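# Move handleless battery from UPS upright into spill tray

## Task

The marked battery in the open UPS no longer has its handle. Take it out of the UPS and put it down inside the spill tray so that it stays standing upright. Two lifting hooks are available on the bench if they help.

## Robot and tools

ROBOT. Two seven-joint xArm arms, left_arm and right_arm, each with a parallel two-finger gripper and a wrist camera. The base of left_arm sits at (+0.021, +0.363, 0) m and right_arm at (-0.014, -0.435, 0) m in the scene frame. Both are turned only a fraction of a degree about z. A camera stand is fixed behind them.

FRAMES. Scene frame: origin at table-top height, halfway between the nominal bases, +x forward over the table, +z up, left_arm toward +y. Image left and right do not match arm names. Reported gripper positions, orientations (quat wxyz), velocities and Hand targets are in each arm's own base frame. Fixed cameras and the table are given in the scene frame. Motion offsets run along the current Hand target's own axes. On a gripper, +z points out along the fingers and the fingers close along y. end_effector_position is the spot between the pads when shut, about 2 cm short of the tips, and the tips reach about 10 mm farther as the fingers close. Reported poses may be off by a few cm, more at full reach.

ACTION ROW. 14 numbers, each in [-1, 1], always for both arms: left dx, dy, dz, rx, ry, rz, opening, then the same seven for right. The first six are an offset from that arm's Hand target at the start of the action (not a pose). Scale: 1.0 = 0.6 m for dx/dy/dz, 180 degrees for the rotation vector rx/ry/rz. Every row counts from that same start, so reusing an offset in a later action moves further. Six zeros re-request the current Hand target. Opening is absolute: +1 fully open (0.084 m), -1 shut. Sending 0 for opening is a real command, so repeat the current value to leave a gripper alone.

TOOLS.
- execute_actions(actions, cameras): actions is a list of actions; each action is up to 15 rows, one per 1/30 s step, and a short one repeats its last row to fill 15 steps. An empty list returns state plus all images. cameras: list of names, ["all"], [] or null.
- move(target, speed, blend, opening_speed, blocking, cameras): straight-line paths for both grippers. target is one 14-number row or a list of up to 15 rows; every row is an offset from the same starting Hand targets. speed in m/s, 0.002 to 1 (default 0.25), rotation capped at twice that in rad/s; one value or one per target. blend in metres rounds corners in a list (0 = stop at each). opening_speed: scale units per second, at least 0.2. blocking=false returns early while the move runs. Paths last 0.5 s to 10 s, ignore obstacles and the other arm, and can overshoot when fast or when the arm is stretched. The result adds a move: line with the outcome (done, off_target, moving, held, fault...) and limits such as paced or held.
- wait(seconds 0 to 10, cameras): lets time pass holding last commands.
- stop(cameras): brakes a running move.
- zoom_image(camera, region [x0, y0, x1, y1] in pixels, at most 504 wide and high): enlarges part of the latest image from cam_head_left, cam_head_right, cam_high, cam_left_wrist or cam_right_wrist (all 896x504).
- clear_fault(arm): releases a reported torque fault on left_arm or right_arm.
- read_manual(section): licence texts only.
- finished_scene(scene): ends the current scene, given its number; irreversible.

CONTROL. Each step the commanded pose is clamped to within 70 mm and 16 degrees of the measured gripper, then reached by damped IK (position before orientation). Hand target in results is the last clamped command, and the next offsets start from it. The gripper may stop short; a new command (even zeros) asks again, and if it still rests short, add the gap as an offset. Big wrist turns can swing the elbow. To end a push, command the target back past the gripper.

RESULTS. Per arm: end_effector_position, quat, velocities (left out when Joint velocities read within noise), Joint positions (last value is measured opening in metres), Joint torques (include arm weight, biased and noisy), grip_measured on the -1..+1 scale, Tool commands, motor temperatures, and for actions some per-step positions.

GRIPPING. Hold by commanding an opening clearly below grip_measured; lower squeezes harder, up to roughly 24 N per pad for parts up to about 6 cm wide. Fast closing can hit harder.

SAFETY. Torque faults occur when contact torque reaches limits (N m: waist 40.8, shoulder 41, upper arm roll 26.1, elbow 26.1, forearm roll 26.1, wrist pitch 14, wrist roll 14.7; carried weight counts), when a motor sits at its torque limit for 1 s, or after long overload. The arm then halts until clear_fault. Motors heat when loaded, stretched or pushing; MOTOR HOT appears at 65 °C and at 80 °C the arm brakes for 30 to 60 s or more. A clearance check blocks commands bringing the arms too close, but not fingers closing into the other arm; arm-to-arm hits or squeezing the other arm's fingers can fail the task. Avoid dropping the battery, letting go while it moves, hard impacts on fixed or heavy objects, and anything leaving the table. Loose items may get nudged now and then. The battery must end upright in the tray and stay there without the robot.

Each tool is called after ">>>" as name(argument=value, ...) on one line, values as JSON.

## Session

>>> execute_actions(actions=[])

Scene clock: 0.00 s.
left_arm: end_effector_position=(+0.7156, -0.1333, +0.2664) grip_measured=+1.00 end_effector_quat_wxyz=(-0.123, +0.919, -0.121, +0.355) | right_arm: end_effector_position=(+0.5042, +0.0348, +0.2203) grip_measured=+1.00 end_effector_quat_wxyz=(-0.236, -0.100, +0.836, -0.485)
Joint positions: left_arm=[-0.31 0.45 0.106 1.527 0.629 0.437 -0.458 0.084] | right_arm=[0.218 0.758 0.356 1.875 -0.95 2.092 -2.835 0.084]
Joint velocities: within noise
Joint torques (N m): no reading
Motor temperatures (°C): left_arm=[28 33 33 36 32 30 32] | right_arm=[32 32 35 32 32 39 32]
Hand target: left_arm +0.7156, -0.1333, +0.2664; -0.123, +0.919, -0.121, +0.355 | right_arm +0.5042, +0.0348, +0.2203; -0.236, -0.100, +0.836, -0.485
Tool commands: left_gripper/opening=+1.0 right_gripper/opening=+1.0
camera_calibration:
cam_left_wrist: T_world_to_cam=[[-0.155123, -0.943998, -0.291214, 0.0952705], [-0.724529, 0.309103, -0.616047, 0.788333], [0.671561, 0.115429, -0.731903, -0.138215], [0, 0, 0, 1]] pos_world=[0.678769, -0.137787, 0.412234]
cam_right_wrist: T_world_to_cam=[[-0.378409, 0.508297, -0.773589, 0.376682], [0.881421, -0.0573479, -0.468838, -0.277334], [-0.282673, -0.85927, -0.426323, 0.398497], [0, 0, 0, 1]] pos_world=[0.499632, 0.135046, 0.331261]

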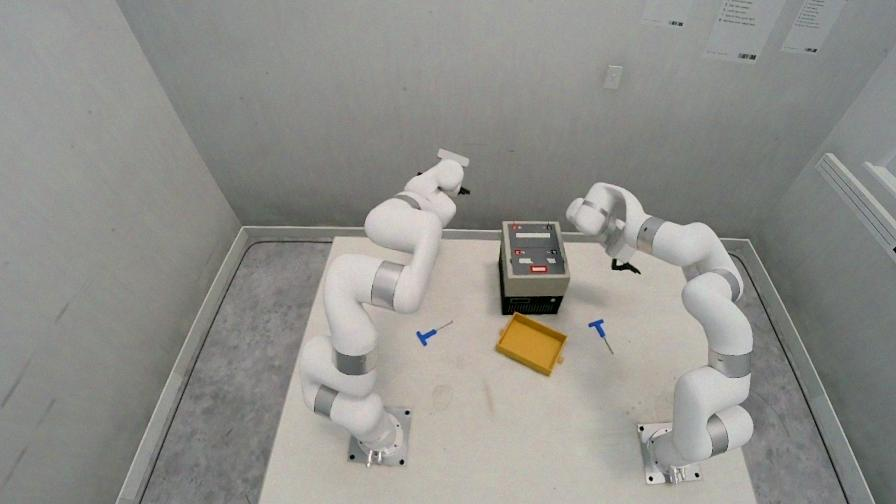

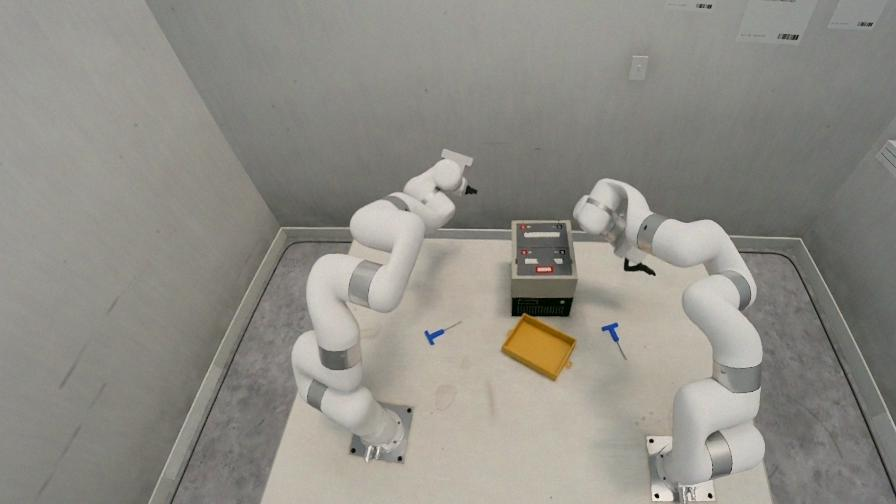

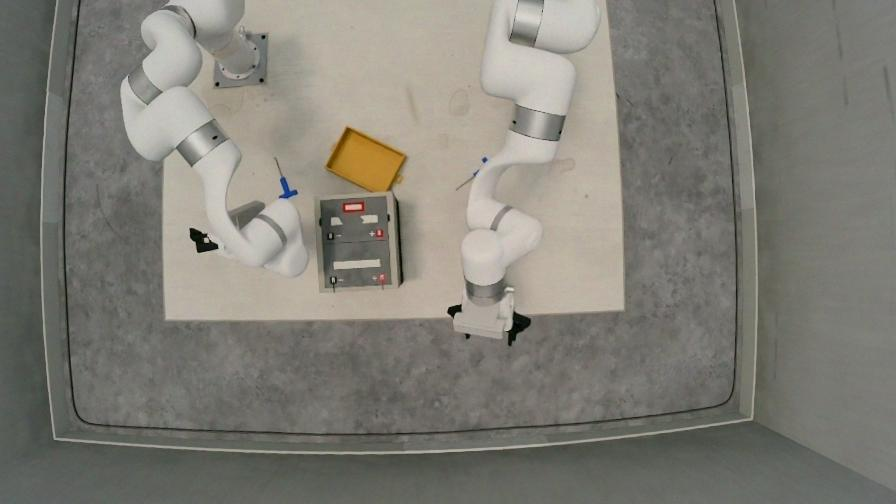

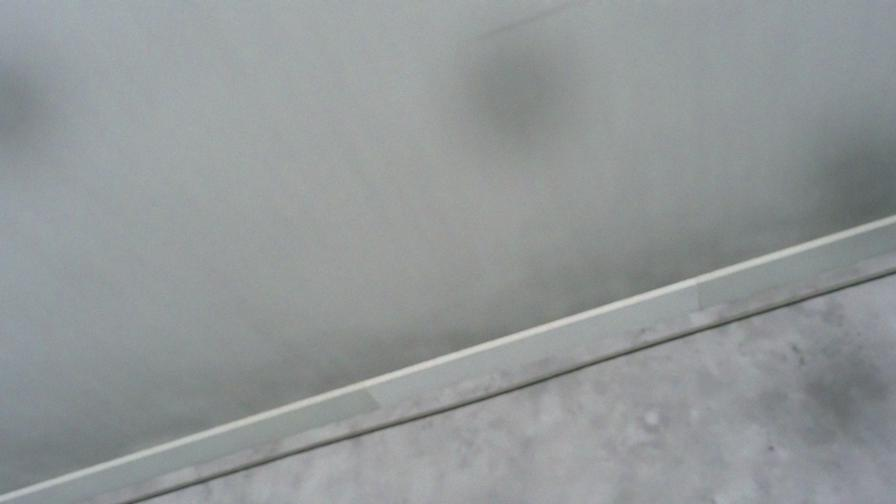

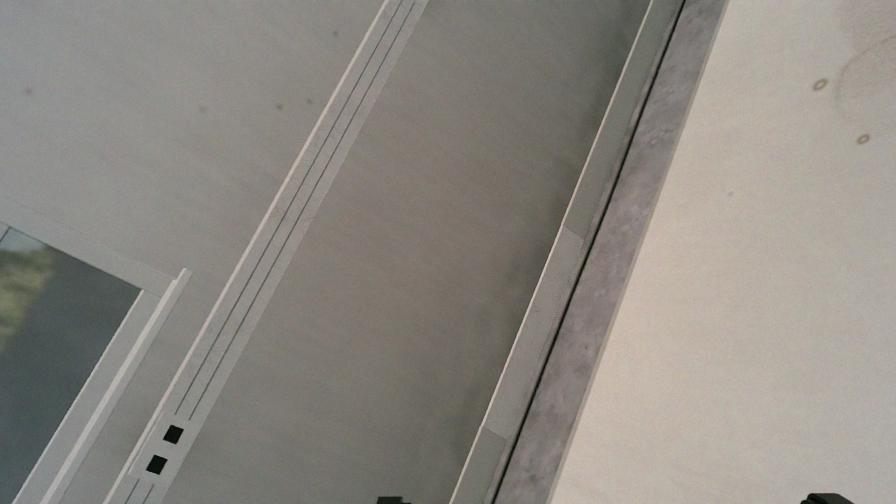

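>>> zoom_image(camera="cam_high", region=[250, 110, 430, 300])

>>> zoom_image(camera="cam_high", region=[430, 130, 520, 220])

>>> zoom_image(camera="cam_head_right", region=[410, 290, 650, 390])

Scaled by 2.653 from the camera's 896x504 image, which has a finer 1280x720 frame.

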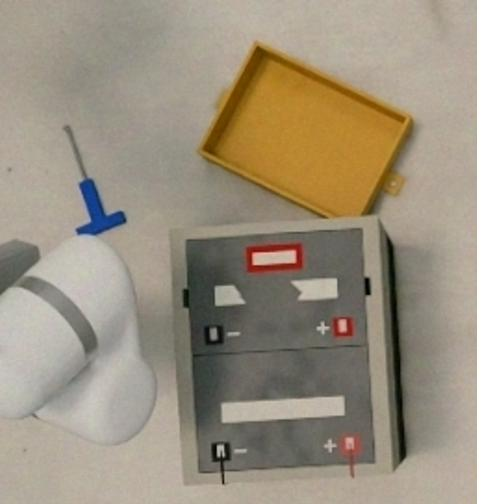

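Scaled by 5.600 from the camera's 896x504 image, which has a finer 1280x720 frame.

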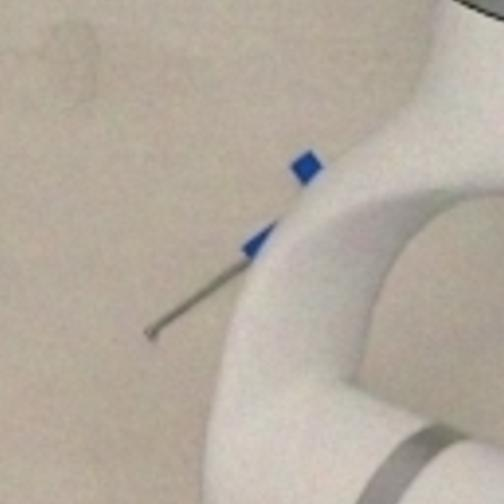

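Scaled by 2.100 from the camera's 896x504 image, which has a finer 1280x720 frame.

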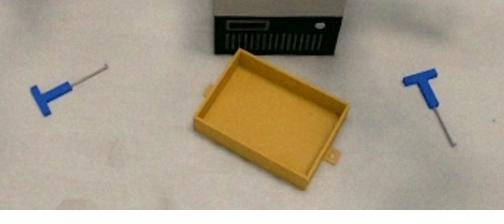

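>>> move(target=[[-0.056,0.208,-0.511,-0.04,-0.116,-0.04,1,0.123,-0.191,-0.105,0.074,-0.152,-0.262,1],[-0.227,0.454,-0.449,-0.080,-0.232,-0.079,1,0.415,0.067,-0.074,0.222,-0.456,-0.786,1]], blend=[0.04,0], speed=0.5, cameras=["all"])

Scene clock: 5.70 s.
left_arm: end_effector_position=(+0.3972, -0.3852, +0.2898) grip_measured=+1.00 end_effector_quat_wxyz=(-0.001, +1.000, +0.000, +0.001) | right_arm: end_effector_position=(+0.2851, +0.1087, +0.3303) grip_measured=+1.00 end_effector_quat_wxyz=(+0.001, +1.000, -0.001, +0.001)
Joint positions: left_arm=[-0.614 0.264 -0.185 1.622 0.051 1.362 -0.804 0.084] | right_arm=[0.332 -0.593 0.024 0.877 0.011 1.467 -5.93 0.084]
Joint torques (N m): left_arm=[-4.07 -22.61 -2.98 15.94 -2.24 -3.69 -2.15] | right_arm=[3.61 0.59 -2.77 12.81 2.64 -0.97 -1.27]
Hand target: left_arm +0.3972, -0.3852, +0.2898; -0.001, +1.000, +0.000, +0.001 | right_arm +0.2851, +0.1087, +0.3303; +0.001, +1.000, -0.001, +0.001
Off the commanded pose: left_arm 0.000 m, 0 deg | right_arm 0.000 m, 0 deg.
move: done
camera_calibration:
cam_left_wrist: T_world_to_cam=[[-0.000655387, -0.999609, 0.0279366, -0.360326], [-0.999972, 0.000862953, 0.00741851, 0.45996], [-0.00743972, -0.0279309, -0.999582, 0.413932], [0, 0, 0, 1]] pos_world=[0.46279, -0.34902, 0.420413]
cam_right_wrist: T_world_to_cam=[[-0.0209783, -0.999778, 0.00197354, 0.147136], [-0.999683, 0.0210037, 0.0138859, 0.339864], [-0.0139242, -0.00168162, -0.999902, 0.466634], [0, 0, 0, 1]] pos_world=[0.349341, 0.140749, 0.461578]

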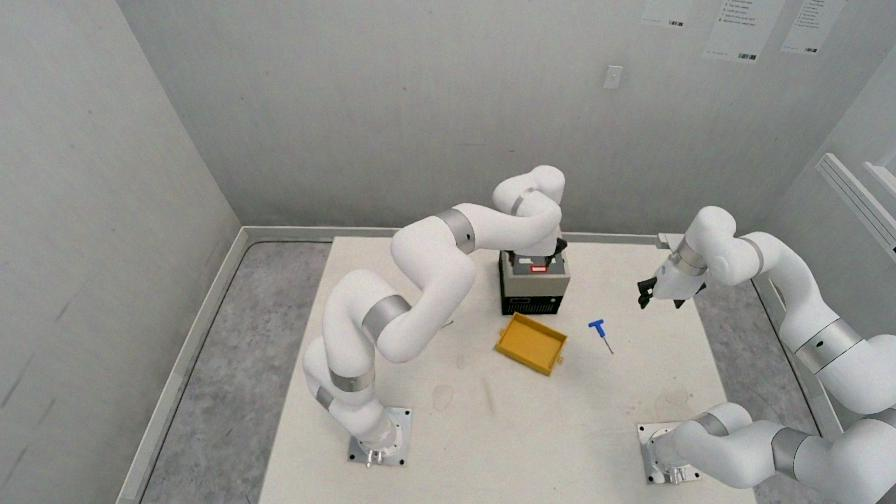

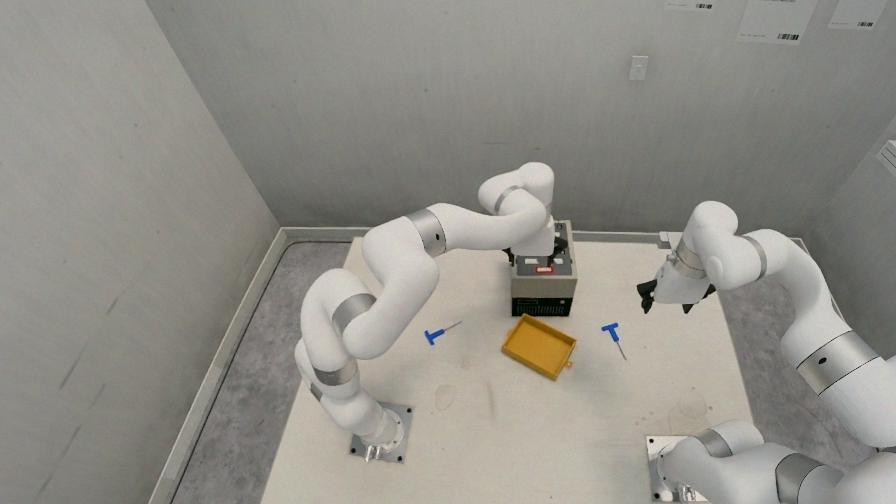

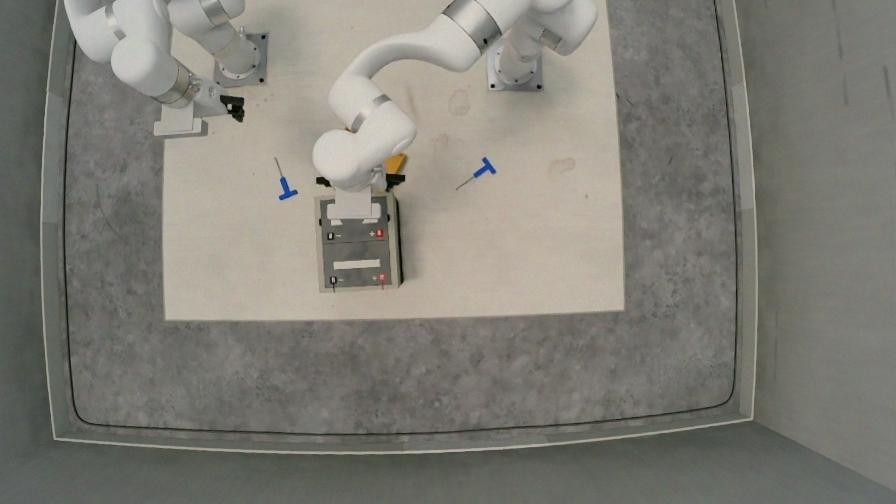

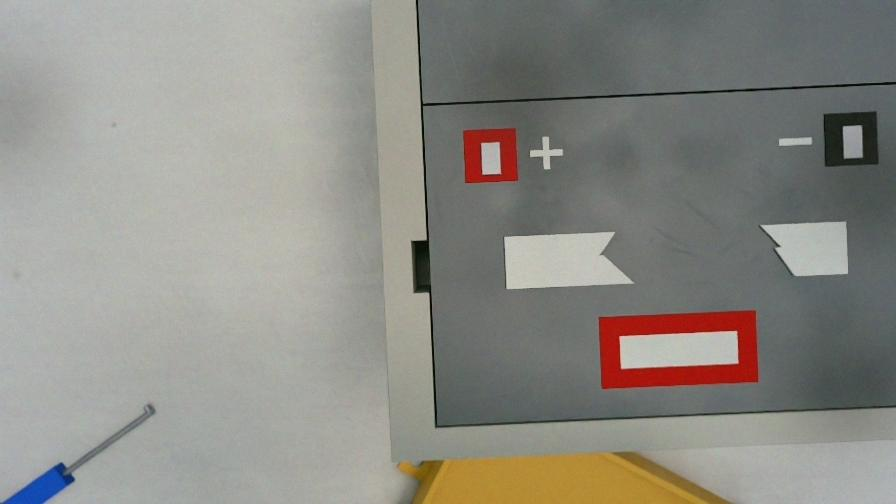

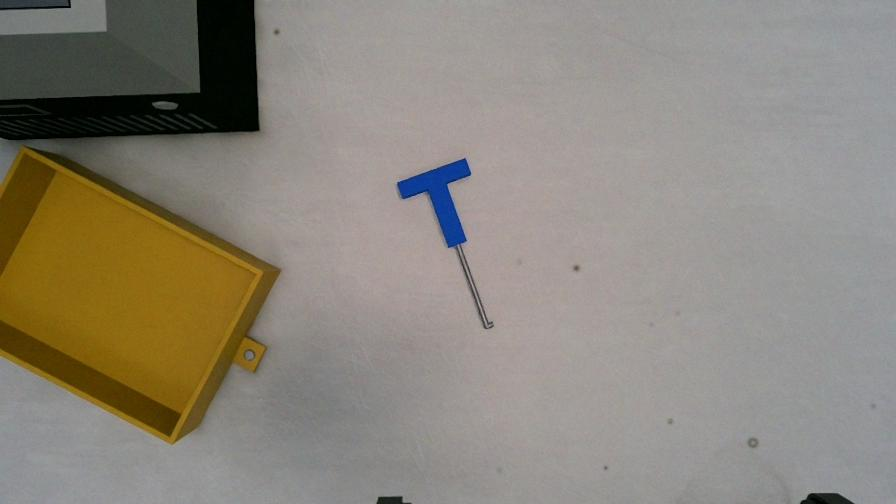

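>>> zoom_image(camera="cam_right_wrist", region=[380, 140, 540, 340])

>>> zoom_image(camera="cam_left_wrist", region=[0, 380, 180, 504])

>>> zoom_image(camera="cam_left_wrist", region=[370, 200, 470, 330])

Scaled by 2.520 from the camera's 896x504 image, which has a finer 1280x720 frame.

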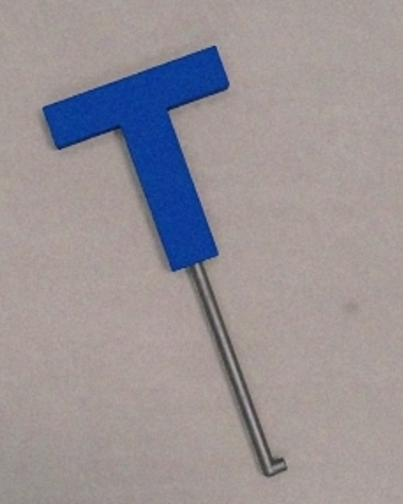

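Scaled by 2.800 from the camera's 896x504 image, which has a finer 1280x720 frame.

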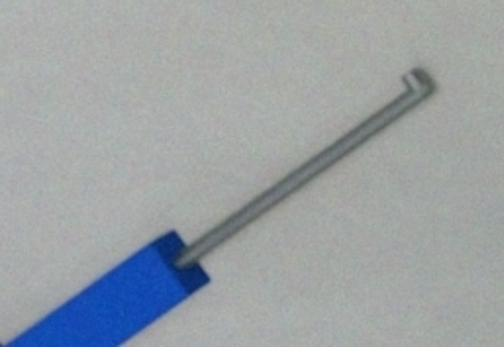

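Scaled by 3.877 from the camera's 896x504 image, which has a finer 1280x720 frame.

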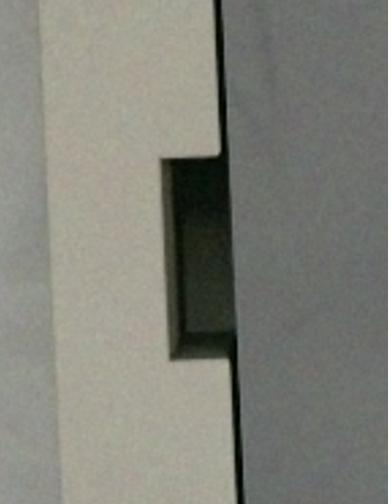

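>>> move(target=[[-0.05,-0.3,-0.08,-0.05,-0.025,-0.23,1,0.1,-0.035,0.15,-0.011,-0.069,-0.052,1],[-0.175,-0.508,0.287,-0.153,-0.077,-0.691,1,0.212,-0.073,0.353,-0.023,-0.138,-0.104,1]], blend=[0.04,0], speed=0.4, cameras=["cam_left_wrist","cam_right_wrist"])

Scene clock: 10.90 s.
left_arm: end_effector_position=(+0.2925, -0.0801, +0.1179) grip_measured=+1.00 end_effector_quat_wxyz=(+0.194, +0.437, +0.873, -0.096) | right_arm: end_effector_position=(+0.4129, +0.1520, +0.1188) grip_measured=+1.00 end_effector_quat_wxyz=(+0.036, +0.963, +0.160, -0.213)
Joint positions: left_arm=[-0.18 -0.628 0.034 0.12 -0.607 0.506 -1.862 0.084] | right_arm=[0.354 0.374 -0.005 1.307 0.008 1.368 -6.268 0.084]
Joint torques (N m): left_arm=[-4.12 1.08 2.43 13.52 -2.05 -3.78 1.79] | right_arm=[-3.35 -22.1 2.33 11.55 -2.38 0.22 -1.31]
Hand target: left_arm +0.2925, -0.0802, +0.1179; +0.194, +0.437, +0.873, -0.096 | right_arm +0.4129, +0.1520, +0.1188; +0.036, +0.963, +0.160, -0.213
Off the commanded pose: left_arm 0.000 m, 0 deg | right_arm 0.000 m, 0 deg.
move: done
camera_calibration:
cam_left_wrist: T_world_to_cam=[[0.793205, 0.608299, 0.0282524, -0.153992], [0.539481, -0.723474, 0.43075, -0.202001], [0.282465, -0.326431, -0.902029, 0.12954], [0, 0, 0, 1]] pos_world=[0.194533, -0.0101837, 0.208211]
cam_right_wrist: T_world_to_cam=[[0.308087, -0.9513, 0.0104886, 0.0493312], [-0.857233, -0.272807, 0.436725, 0.405231], [-0.412595, -0.14354, -0.899534, 0.431257], [0, 0, 0, 1]] pos_world=[0.510114, 0.219382, 0.210439]
Images, in order (width x height): cam_left_wrist 896x504, cam_right_wrist 896x504.

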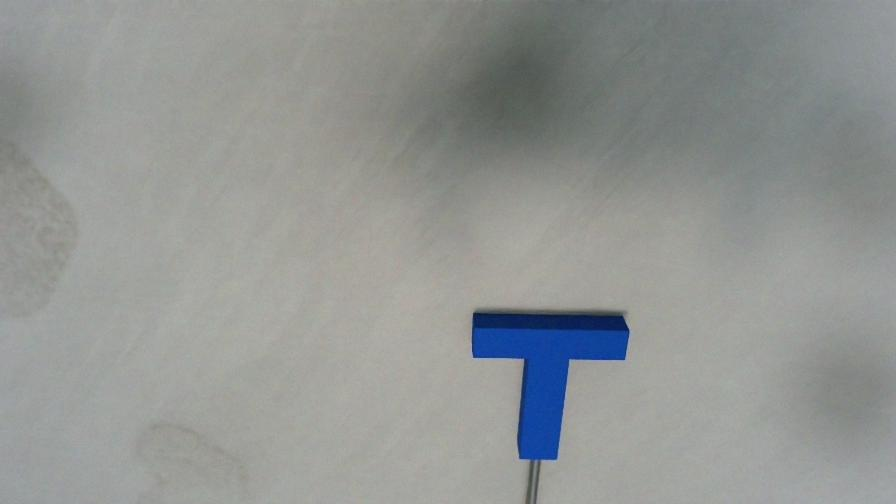

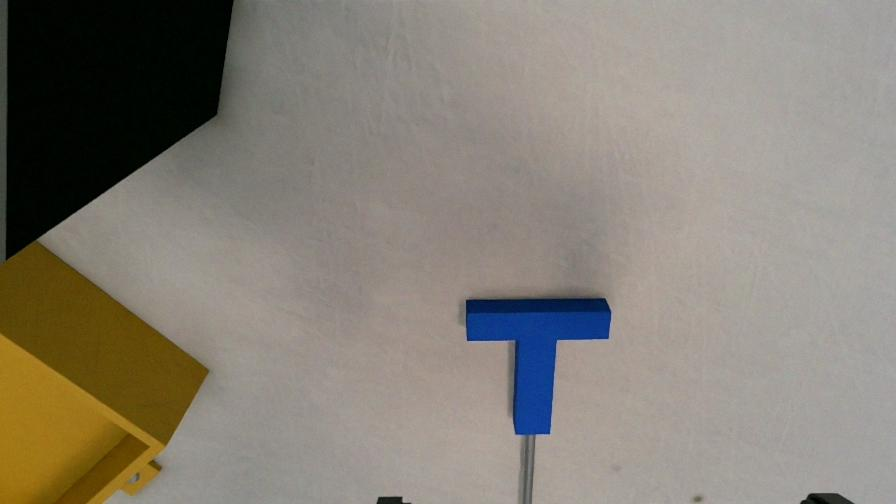

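>>> move(target=[[0.0083,0.0072,0.14,0,0,0,0.6,0.0088,0.002,0.14,0,0,0,0.6],[0.0083,0.0072,0.1652,0,0,0,0.6,0.0088,0.002,0.1665,0,0,0,0.6],[0.0083,0.0072,0.1652,0,0,0,-0.9,0.0088,0.002,0.1665,0,0,0,-0.9]], blend=[0.01,0,0], speed=[0.2,0.06,0.1], opening_speed=2, cameras=["cam_left_wrist","cam_right_wrist"])

Scene clock: 13.90 s.
left_arm: end_effector_position=(+0.3184, -0.1074, +0.0259) grip_measured=-0.69 end_effector_quat_wxyz=(+0.194, +0.437, +0.873, -0.096) | right_arm: end_effector_position=(+0.3779, +0.1387, +0.0260) grip_measured=-0.69 end_effector_quat_wxyz=(+0.036, +0.963, +0.160, -0.213)
Joint positions: left_arm=[-0.491 -0.027 0.108 0.344 -1.606 0.218 -1.03 0.014] | right_arm=[0.353 0.432 -0.005 1.084 0.009 1.088 -6.271 0.013]
Joint torques (N m): left_arm=[-2.03 -8.83 1.83 13.68 -1.82 0.19 2.17] | right_arm=[1.03 -20.95 1.49 7.27 0.82 -2.09 -0.37]
Hand target: left_arm +0.3184, -0.1074, +0.0259; +0.194, +0.437, +0.873, -0.096 | right_arm +0.3779, +0.1386, +0.0260; +0.036, +0.963, +0.160, -0.213
Off the commanded pose: left_arm 0.000 m, 0 deg | right_arm 0.000 m, 0 deg.
move: done; blend cut to 0.008 m at target 1
camera_calibration:
cam_left_wrist: T_world_to_cam=[[0.793498, 0.60791, 0.0283969, -0.155568], [0.539096, -0.723794, 0.430695, -0.196039], [0.282378, -0.326447, -0.902051, 0.0304416], [0, 0, 0, 1]] pos_world=[0.220531, -0.037383, 0.116311]
cam_right_wrist: T_world_to_cam=[[0.308087, -0.9513, 0.0104886, 0.0483093], [-0.857233, -0.272807, 0.436725, 0.412186], [-0.412595, -0.14354, -0.899534, 0.331457], [0, 0, 0, 1]] pos_world=[0.475214, 0.205982, 0.117639]
Images, in order (width x height): cam_left_wrist 896x504, cam_right_wrist 896x504.

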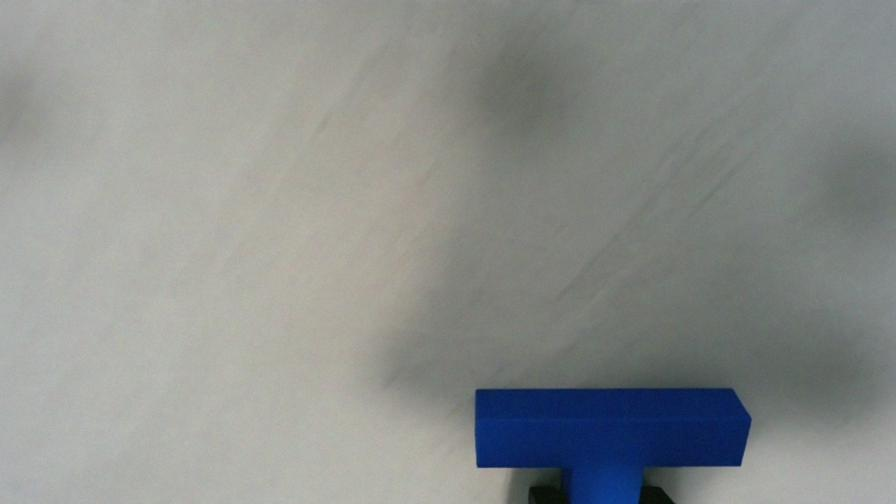

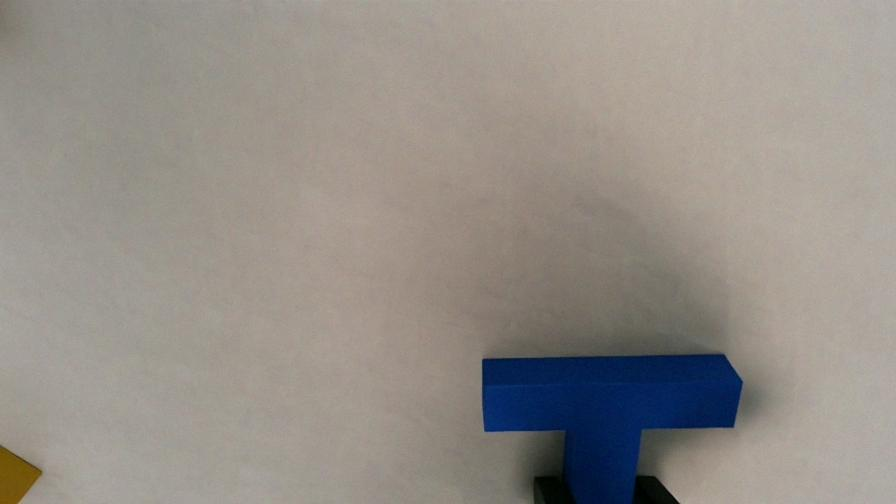

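>>> move(target=[[-0.2205,0.097,-0.449,0.144,0.093,-0.396,-0.9,-0.2425,0.0315,-0.494,0,0.09,-0.12,-0.9],[-0.605,-0.034,-0.277,0.288,0.186,-0.793,-0.9,0.125,-0.195,-0.562,0.0165,0.270,-0.380,-0.9]], blend=[0.05,0], speed=0.4, cameras=["cam_right_wrist","cam_high","cam_head_right"])

Scene clock: 18.93 s.
left_arm: end_effector_position=(+0.4567, -0.3272, +0.3299) grip_measured=-0.69 end_effector_quat_wxyz=(+0.371, +0.607, -0.587, +0.387) | right_arm: end_effector_position=(+0.5382, +0.3181, +0.2998) grip_measured=-0.69 end_effector_quat_wxyz=(-0.150, +0.803, +0.533, +0.220)
Joint positions: left_arm=[-0.288 0.017 -0.005 1.083 -1.307 1.091 -4.344 0.014] | right_arm=[-0.453 1.626 2.181 1.497 -1.578 1.644 -6.283 0.013]
Joint torques (N m): left_arm=[-4.31 -17.46 -1.71 22.32 -3.01 -1.88 -2.17] | right_arm=[-3.31 -36.72 20.38 -3.38 2.63 -4.41 -1.07]
Hand target: left_arm +0.4567, -0.3272, +0.3299; +0.371, +0.607, -0.587, +0.387 | right_arm +0.5387, +0.3179, +0.2999; -0.172, +0.722, +0.642, +0.194
Off the commanded pose: left_arm 0.000 m, 0 deg | right_arm 0.001 m, 18 deg; orientation clipped.
joint sent to its limit (right arm) — joint 7 (wrist roll), lower limit. The joint targets are off in orientation, not in position.
move: off_target (right_arm); limits=paced
camera_calibration:
cam_right_wrist: T_world_to_cam=[[0.91552, -0.401946, -0.0162055, -0.326953], [-0.355925, -0.79061, -0.49825, 0.654164], [0.187457, 0.461926, -0.866882, 0.144261], [0, 0, 0, 1]] pos_world=[0.505123, 0.319133, 0.445696]
Images, in order (width x height): cam_head_right 896x504, cam_high 896x504, cam_right_wrist 896x504.

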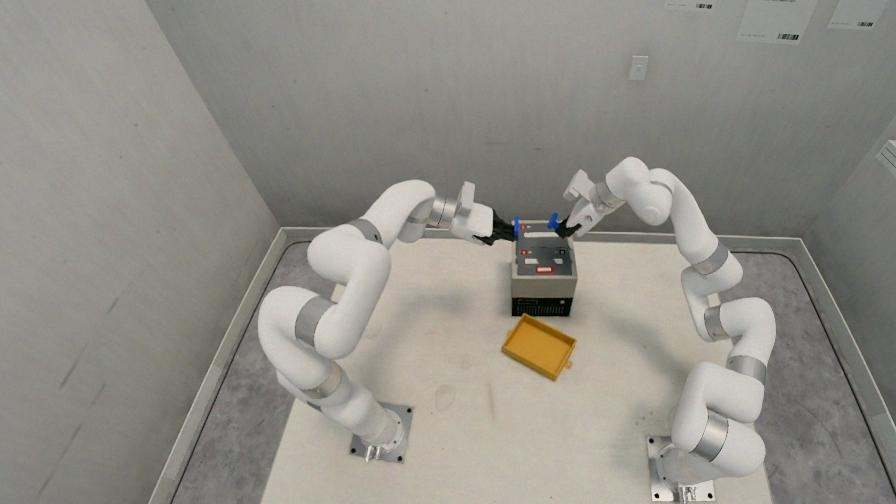

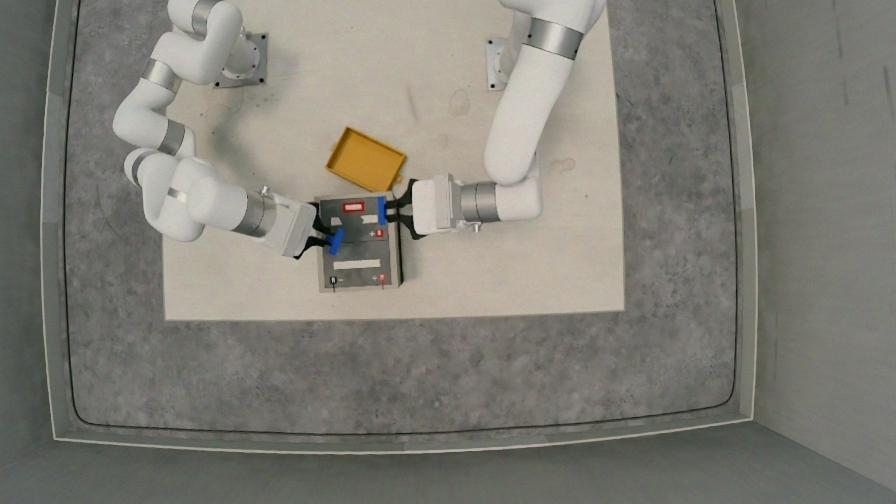

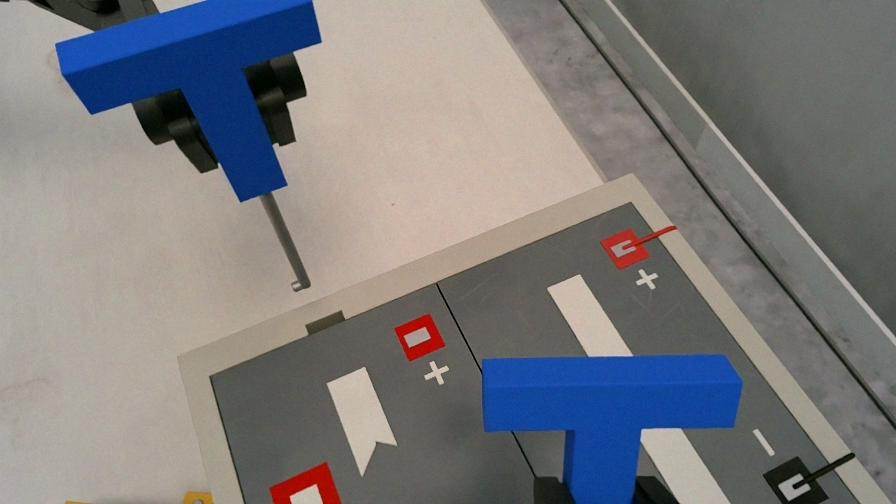

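>>> move(target=[-0.0498,0,0.0233,0,0,0,-0.9,0,0,0,0,0,0,-0.9], speed=0.1, cameras=["cam_right_wrist"])

>>> zoom_image(camera="cam_right_wrist", region=[270, 270, 370, 370])

Scene clock: 20.03 s.
left_arm: end_effector_position=(+0.4568, -0.3271, +0.2969) grip_measured=-0.69 end_effector_quat_wxyz=(+0.371, +0.607, -0.587, +0.387) | right_arm: end_effector_position=(+0.5382, +0.3181, +0.2998) grip_measured=-0.69 end_effector_quat_wxyz=(-0.150, +0.803, +0.533, +0.220)
Joint positions: left_arm=[-0.289 0.056 -0.007 1.047 -1.348 1.069 -4.261 0.014] | right_arm=[-0.453 1.626 2.181 1.497 -1.578 1.644 -6.283 0.013]
Joint torques (N m): left_arm=[-3.98 -18.08 -1.95 15.48 -2.85 -1.79 2.29] | right_arm=[-3.29 -36.93 20.24 -3.59 2.62 -4.53 -1.19]
Hand target: left_arm +0.4568, -0.3271, +0.2969; +0.371, +0.607, -0.587, +0.387 | right_arm +0.5382, +0.3181, +0.2998; -0.150, +0.803, +0.533, +0.220 (not the last commanded pose)
Off the commanded pose: left_arm 0.000 m, 0 deg | right_arm 0.001 m, 16 deg.
move: off_target (right_arm)
camera_calibration:
cam_right_wrist: T_world_to_cam=[[0.915502, -0.40199, -0.0161271, -0.326963], [-0.35592, -0.790593, -0.49828, 0.654219], [0.187554, 0.461917, -0.866866, 0.144295], [0, 0, 0, 1]] pos_world=[0.505123, 0.319133, 0.445796]
Images, in order (width x height): cam_right_wrist 896x504.

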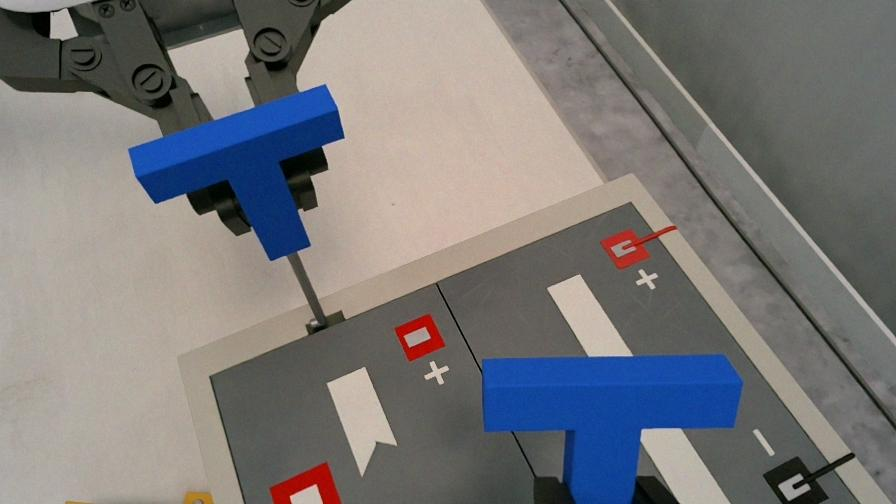

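Scaled by 5.040 from the camera's 896x504 image, which has a finer 1280x720 frame.

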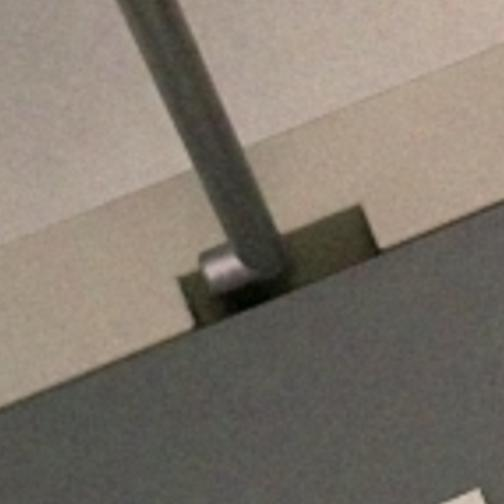

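>>> move(target=[-0.0071,0,-0.0013,0,0,0,-0.9,0,0,0,0,0,0,-0.9], speed=0.05, cameras=["cam_right_wrist","cam_high"])

>>> zoom_image(camera="cam_right_wrist", region=[270, 270, 370, 370])

>>> zoom_image(camera="cam_high", region=[350, 180, 420, 250])

Scene clock: 21.37 s.
left_arm: end_effector_position=(+0.4567, -0.3246, +0.2934) grip_measured=-0.69 end_effector_quat_wxyz=(+0.371, +0.607, -0.587, +0.387) | right_arm: end_effector_position=(+0.5382, +0.3181, +0.2998) grip_measured=-0.69 end_effector_quat_wxyz=(-0.150, +0.803, +0.533, +0.220)
Joint positions: left_arm=[-0.287 0.059 -0.004 1.041 -1.35 1.072 -4.251 0.014] | right_arm=[-0.453 1.626 2.181 1.497 -1.578 1.644 -6.283 0.013]
Joint torques (N m): left_arm=[5.13 -17.63 3.17 14.98 -2.72 1.66 2.36] | right_arm=[-3.21 -36.83 20.05 -3.14 2.58 -4.55 -1.1]
Hand target: left_arm +0.4568, -0.3246, +0.2934; +0.371, +0.607, -0.587, +0.387 | right_arm +0.5382, +0.3181, +0.2998; -0.150, +0.803, +0.533, +0.220
Off the commanded pose: left_arm 0.000 m, 0 deg | right_arm 0.000 m, 0 deg.
move: done
camera_calibration:
cam_right_wrist: T_world_to_cam=[[0.915502, -0.40199, -0.0161271, -0.326963], [-0.35592, -0.790593, -0.49828, 0.654219], [0.187554, 0.461917, -0.866866, 0.144295], [0, 0, 0, 1]] pos_world=[0.505123, 0.319133, 0.445796]
Images, in order (width x height): cam_high 896x504, cam_right_wrist 896x504.

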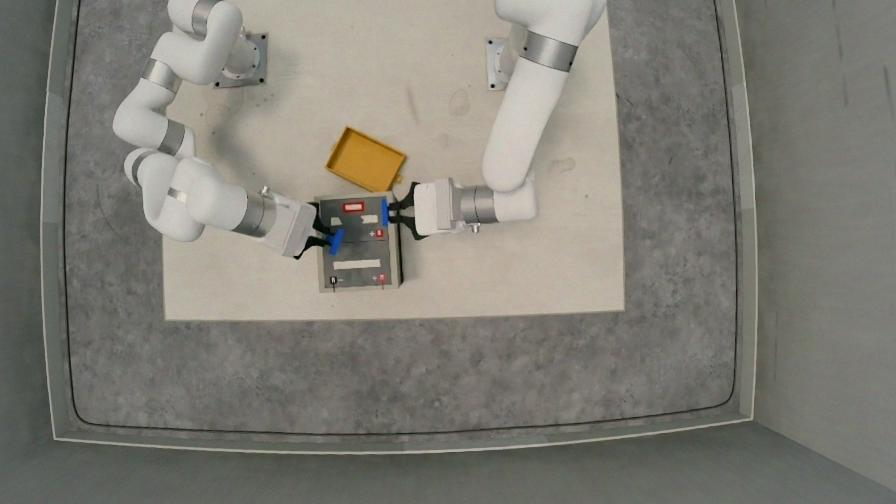

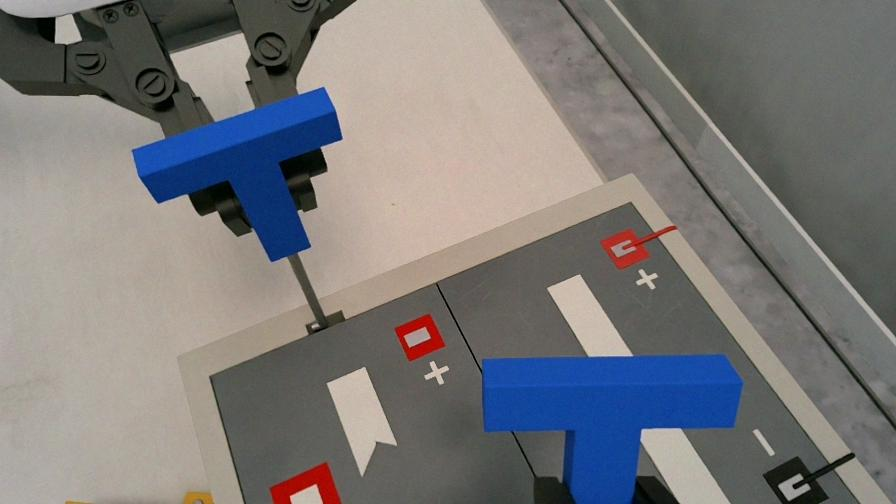

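Scaled by 5.040 from the camera's 896x504 image, which has a finer 1280x720 frame.

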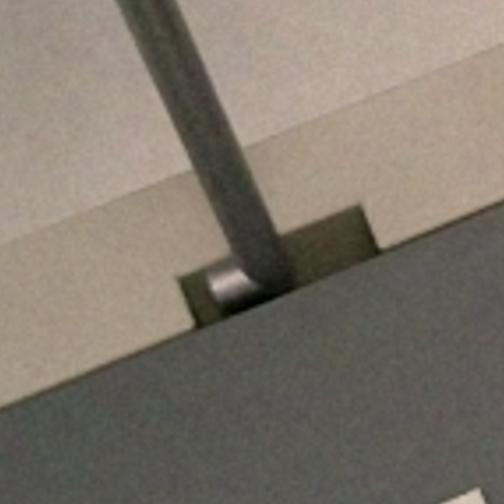

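Scaled by 7.200 from the camera's 896x504 image, which has a finer 1280x720 frame.

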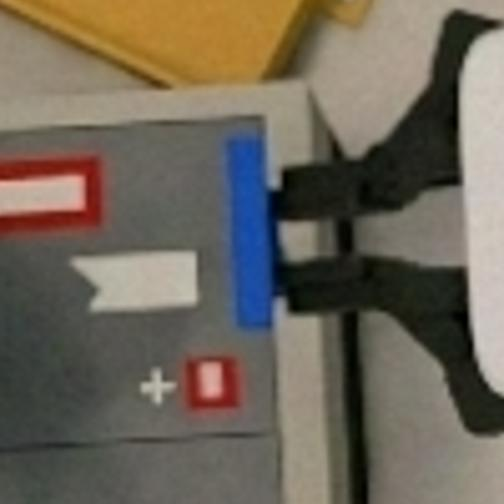

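>>> zoom_image(camera="cam_right_wrist", region=[300, 295, 350, 345])

>>> wait(seconds=0, cameras=["cam_left_wrist"])

Scaled by 10.080 from the camera's 896x504 image, which has a finer 1280x720 frame.

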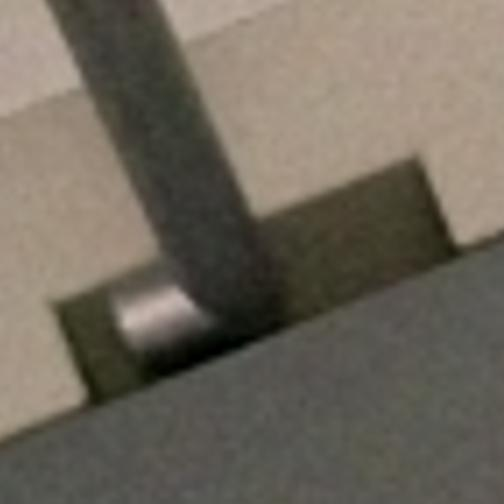

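Scene clock: 22.33 s.
left_arm: end_effector_position=(+0.4568, -0.3246, +0.2934) grip_measured=-0.69 end_effector_quat_wxyz=(+0.371, +0.607, -0.587, +0.387) | right_arm: end_effector_position=(+0.5382, +0.3181, +0.2998) grip_measured=-0.69 end_effector_quat_wxyz=(-0.150, +0.803, +0.533, +0.220)
Joint positions: left_arm=[-0.287 0.059 -0.004 1.041 -1.35 1.072 -4.251 0.014] | right_arm=[-0.453 1.626 2.181 1.497 -1.578 1.644 -6.283 0.013]
Joint torques (N m): left_arm=[4.97 -17.57 3.33 14.92 -2.74 1.51 2.27] | right_arm=[-3.61 -37.02 19.96 -3.33 2.7 -4.53 -0.95]
Hand target: left_arm +0.4568, -0.3246, +0.2934; +0.371, +0.607, -0.587, +0.387 | right_arm +0.5382, +0.3181, +0.2998; -0.150, +0.803, +0.533, +0.220
Tool commands: left_gripper/opening=-0.9 right_gripper/opening=-0.9
Off the commanded pose: left_arm 0.000 m, 0 deg | right_arm 0.000 m, 0 deg.
camera_calibration:
cam_left_wrist: T_world_to_cam=[[-0.999926, -0.00834789, 0.00884208, 0.483944], [-0.0115872, 0.433535, -0.901062, 0.474964], [0.00368862, -0.901098, -0.4336, -0.0349376], [0, 0, 0, 1]] pos_world=[0.489541, -0.233356, 0.408544]
Images, in order (width x height): cam_left_wrist 896x504.

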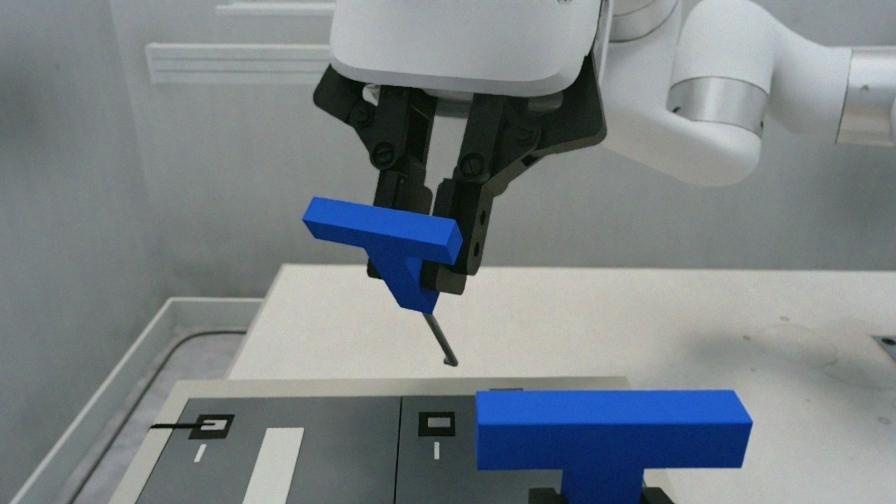

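>>> move(target=[-0.0045,0,0.0021,0,0,0,-0.9,0,0,0,0,0,0,-0.9], speed=0.03, cameras=["cam_right_wrist"])

>>> zoom_image(camera="cam_right_wrist", region=[300, 295, 350, 345])

Scene clock: 23.33 s.
left_arm: end_effector_position=(+0.4568, -0.3245, +0.2904) grip_measured=-0.69 end_effector_quat_wxyz=(+0.371, +0.607, -0.587, +0.387) | right_arm: end_effector_position=(+0.5382, +0.3181, +0.2998) grip_measured=-0.69 end_effector_quat_wxyz=(-0.150, +0.803, +0.533, +0.220)
Joint positions: left_arm=[-0.287 0.063 -0.004 1.038 -1.354 1.07 -4.243 0.014] | right_arm=[-0.453 1.626 2.181 1.497 -1.578 1.644 -6.283 0.013]
Joint torques (N m): left_arm=[1.08 -17.85 -0.86 14.79 -2.79 -2.22 2.32] | right_arm=[-3.68 -37.08 20.35 -3.52 2.51 -4.42 -1.06]
Hand target: left_arm +0.4568, -0.3246, +0.2904; +0.371, +0.607, -0.587, +0.387 | right_arm +0.5382, +0.3181, +0.2998; -0.150, +0.803, +0.533, +0.220
Off the commanded pose: left_arm 0.000 m, 0 deg | right_arm 0.000 m, 0 deg.
move: done
camera_calibration:
cam_right_wrist: T_world_to_cam=[[0.915502, -0.40199, -0.0161271, -0.326963], [-0.35592, -0.790593, -0.49828, 0.654219], [0.187554, 0.461917, -0.866866, 0.144295], [0, 0, 0, 1]] pos_world=[0.505123, 0.319133, 0.445796]
Images, in order (width x height): cam_right_wrist 896x504.

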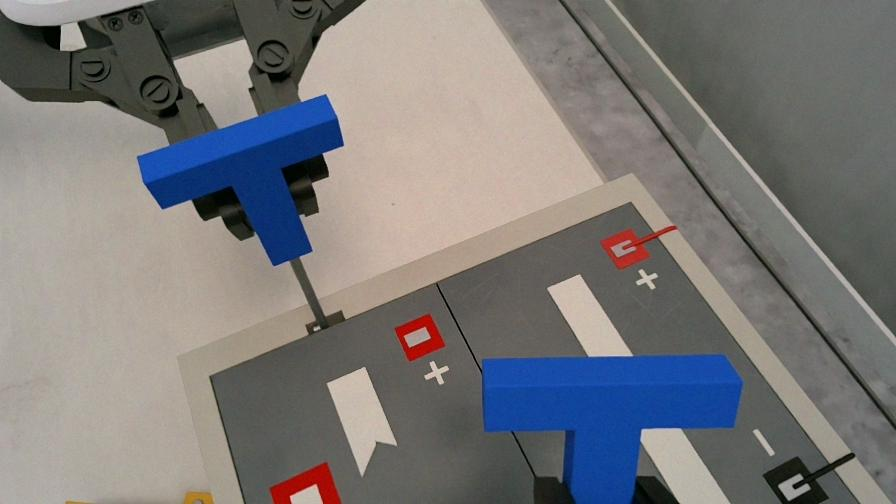

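Scaled by 10.080 from the camera's 896x504 image, which has a finer 1280x720 frame.

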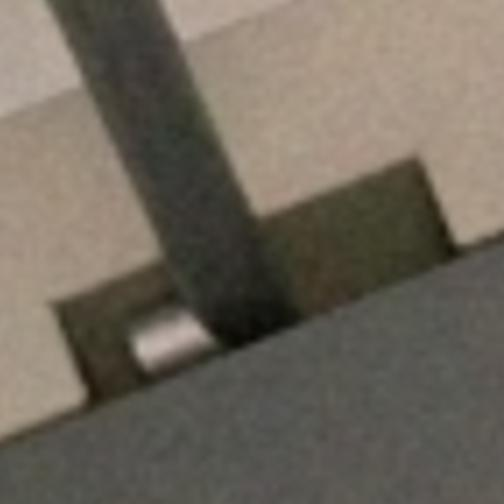

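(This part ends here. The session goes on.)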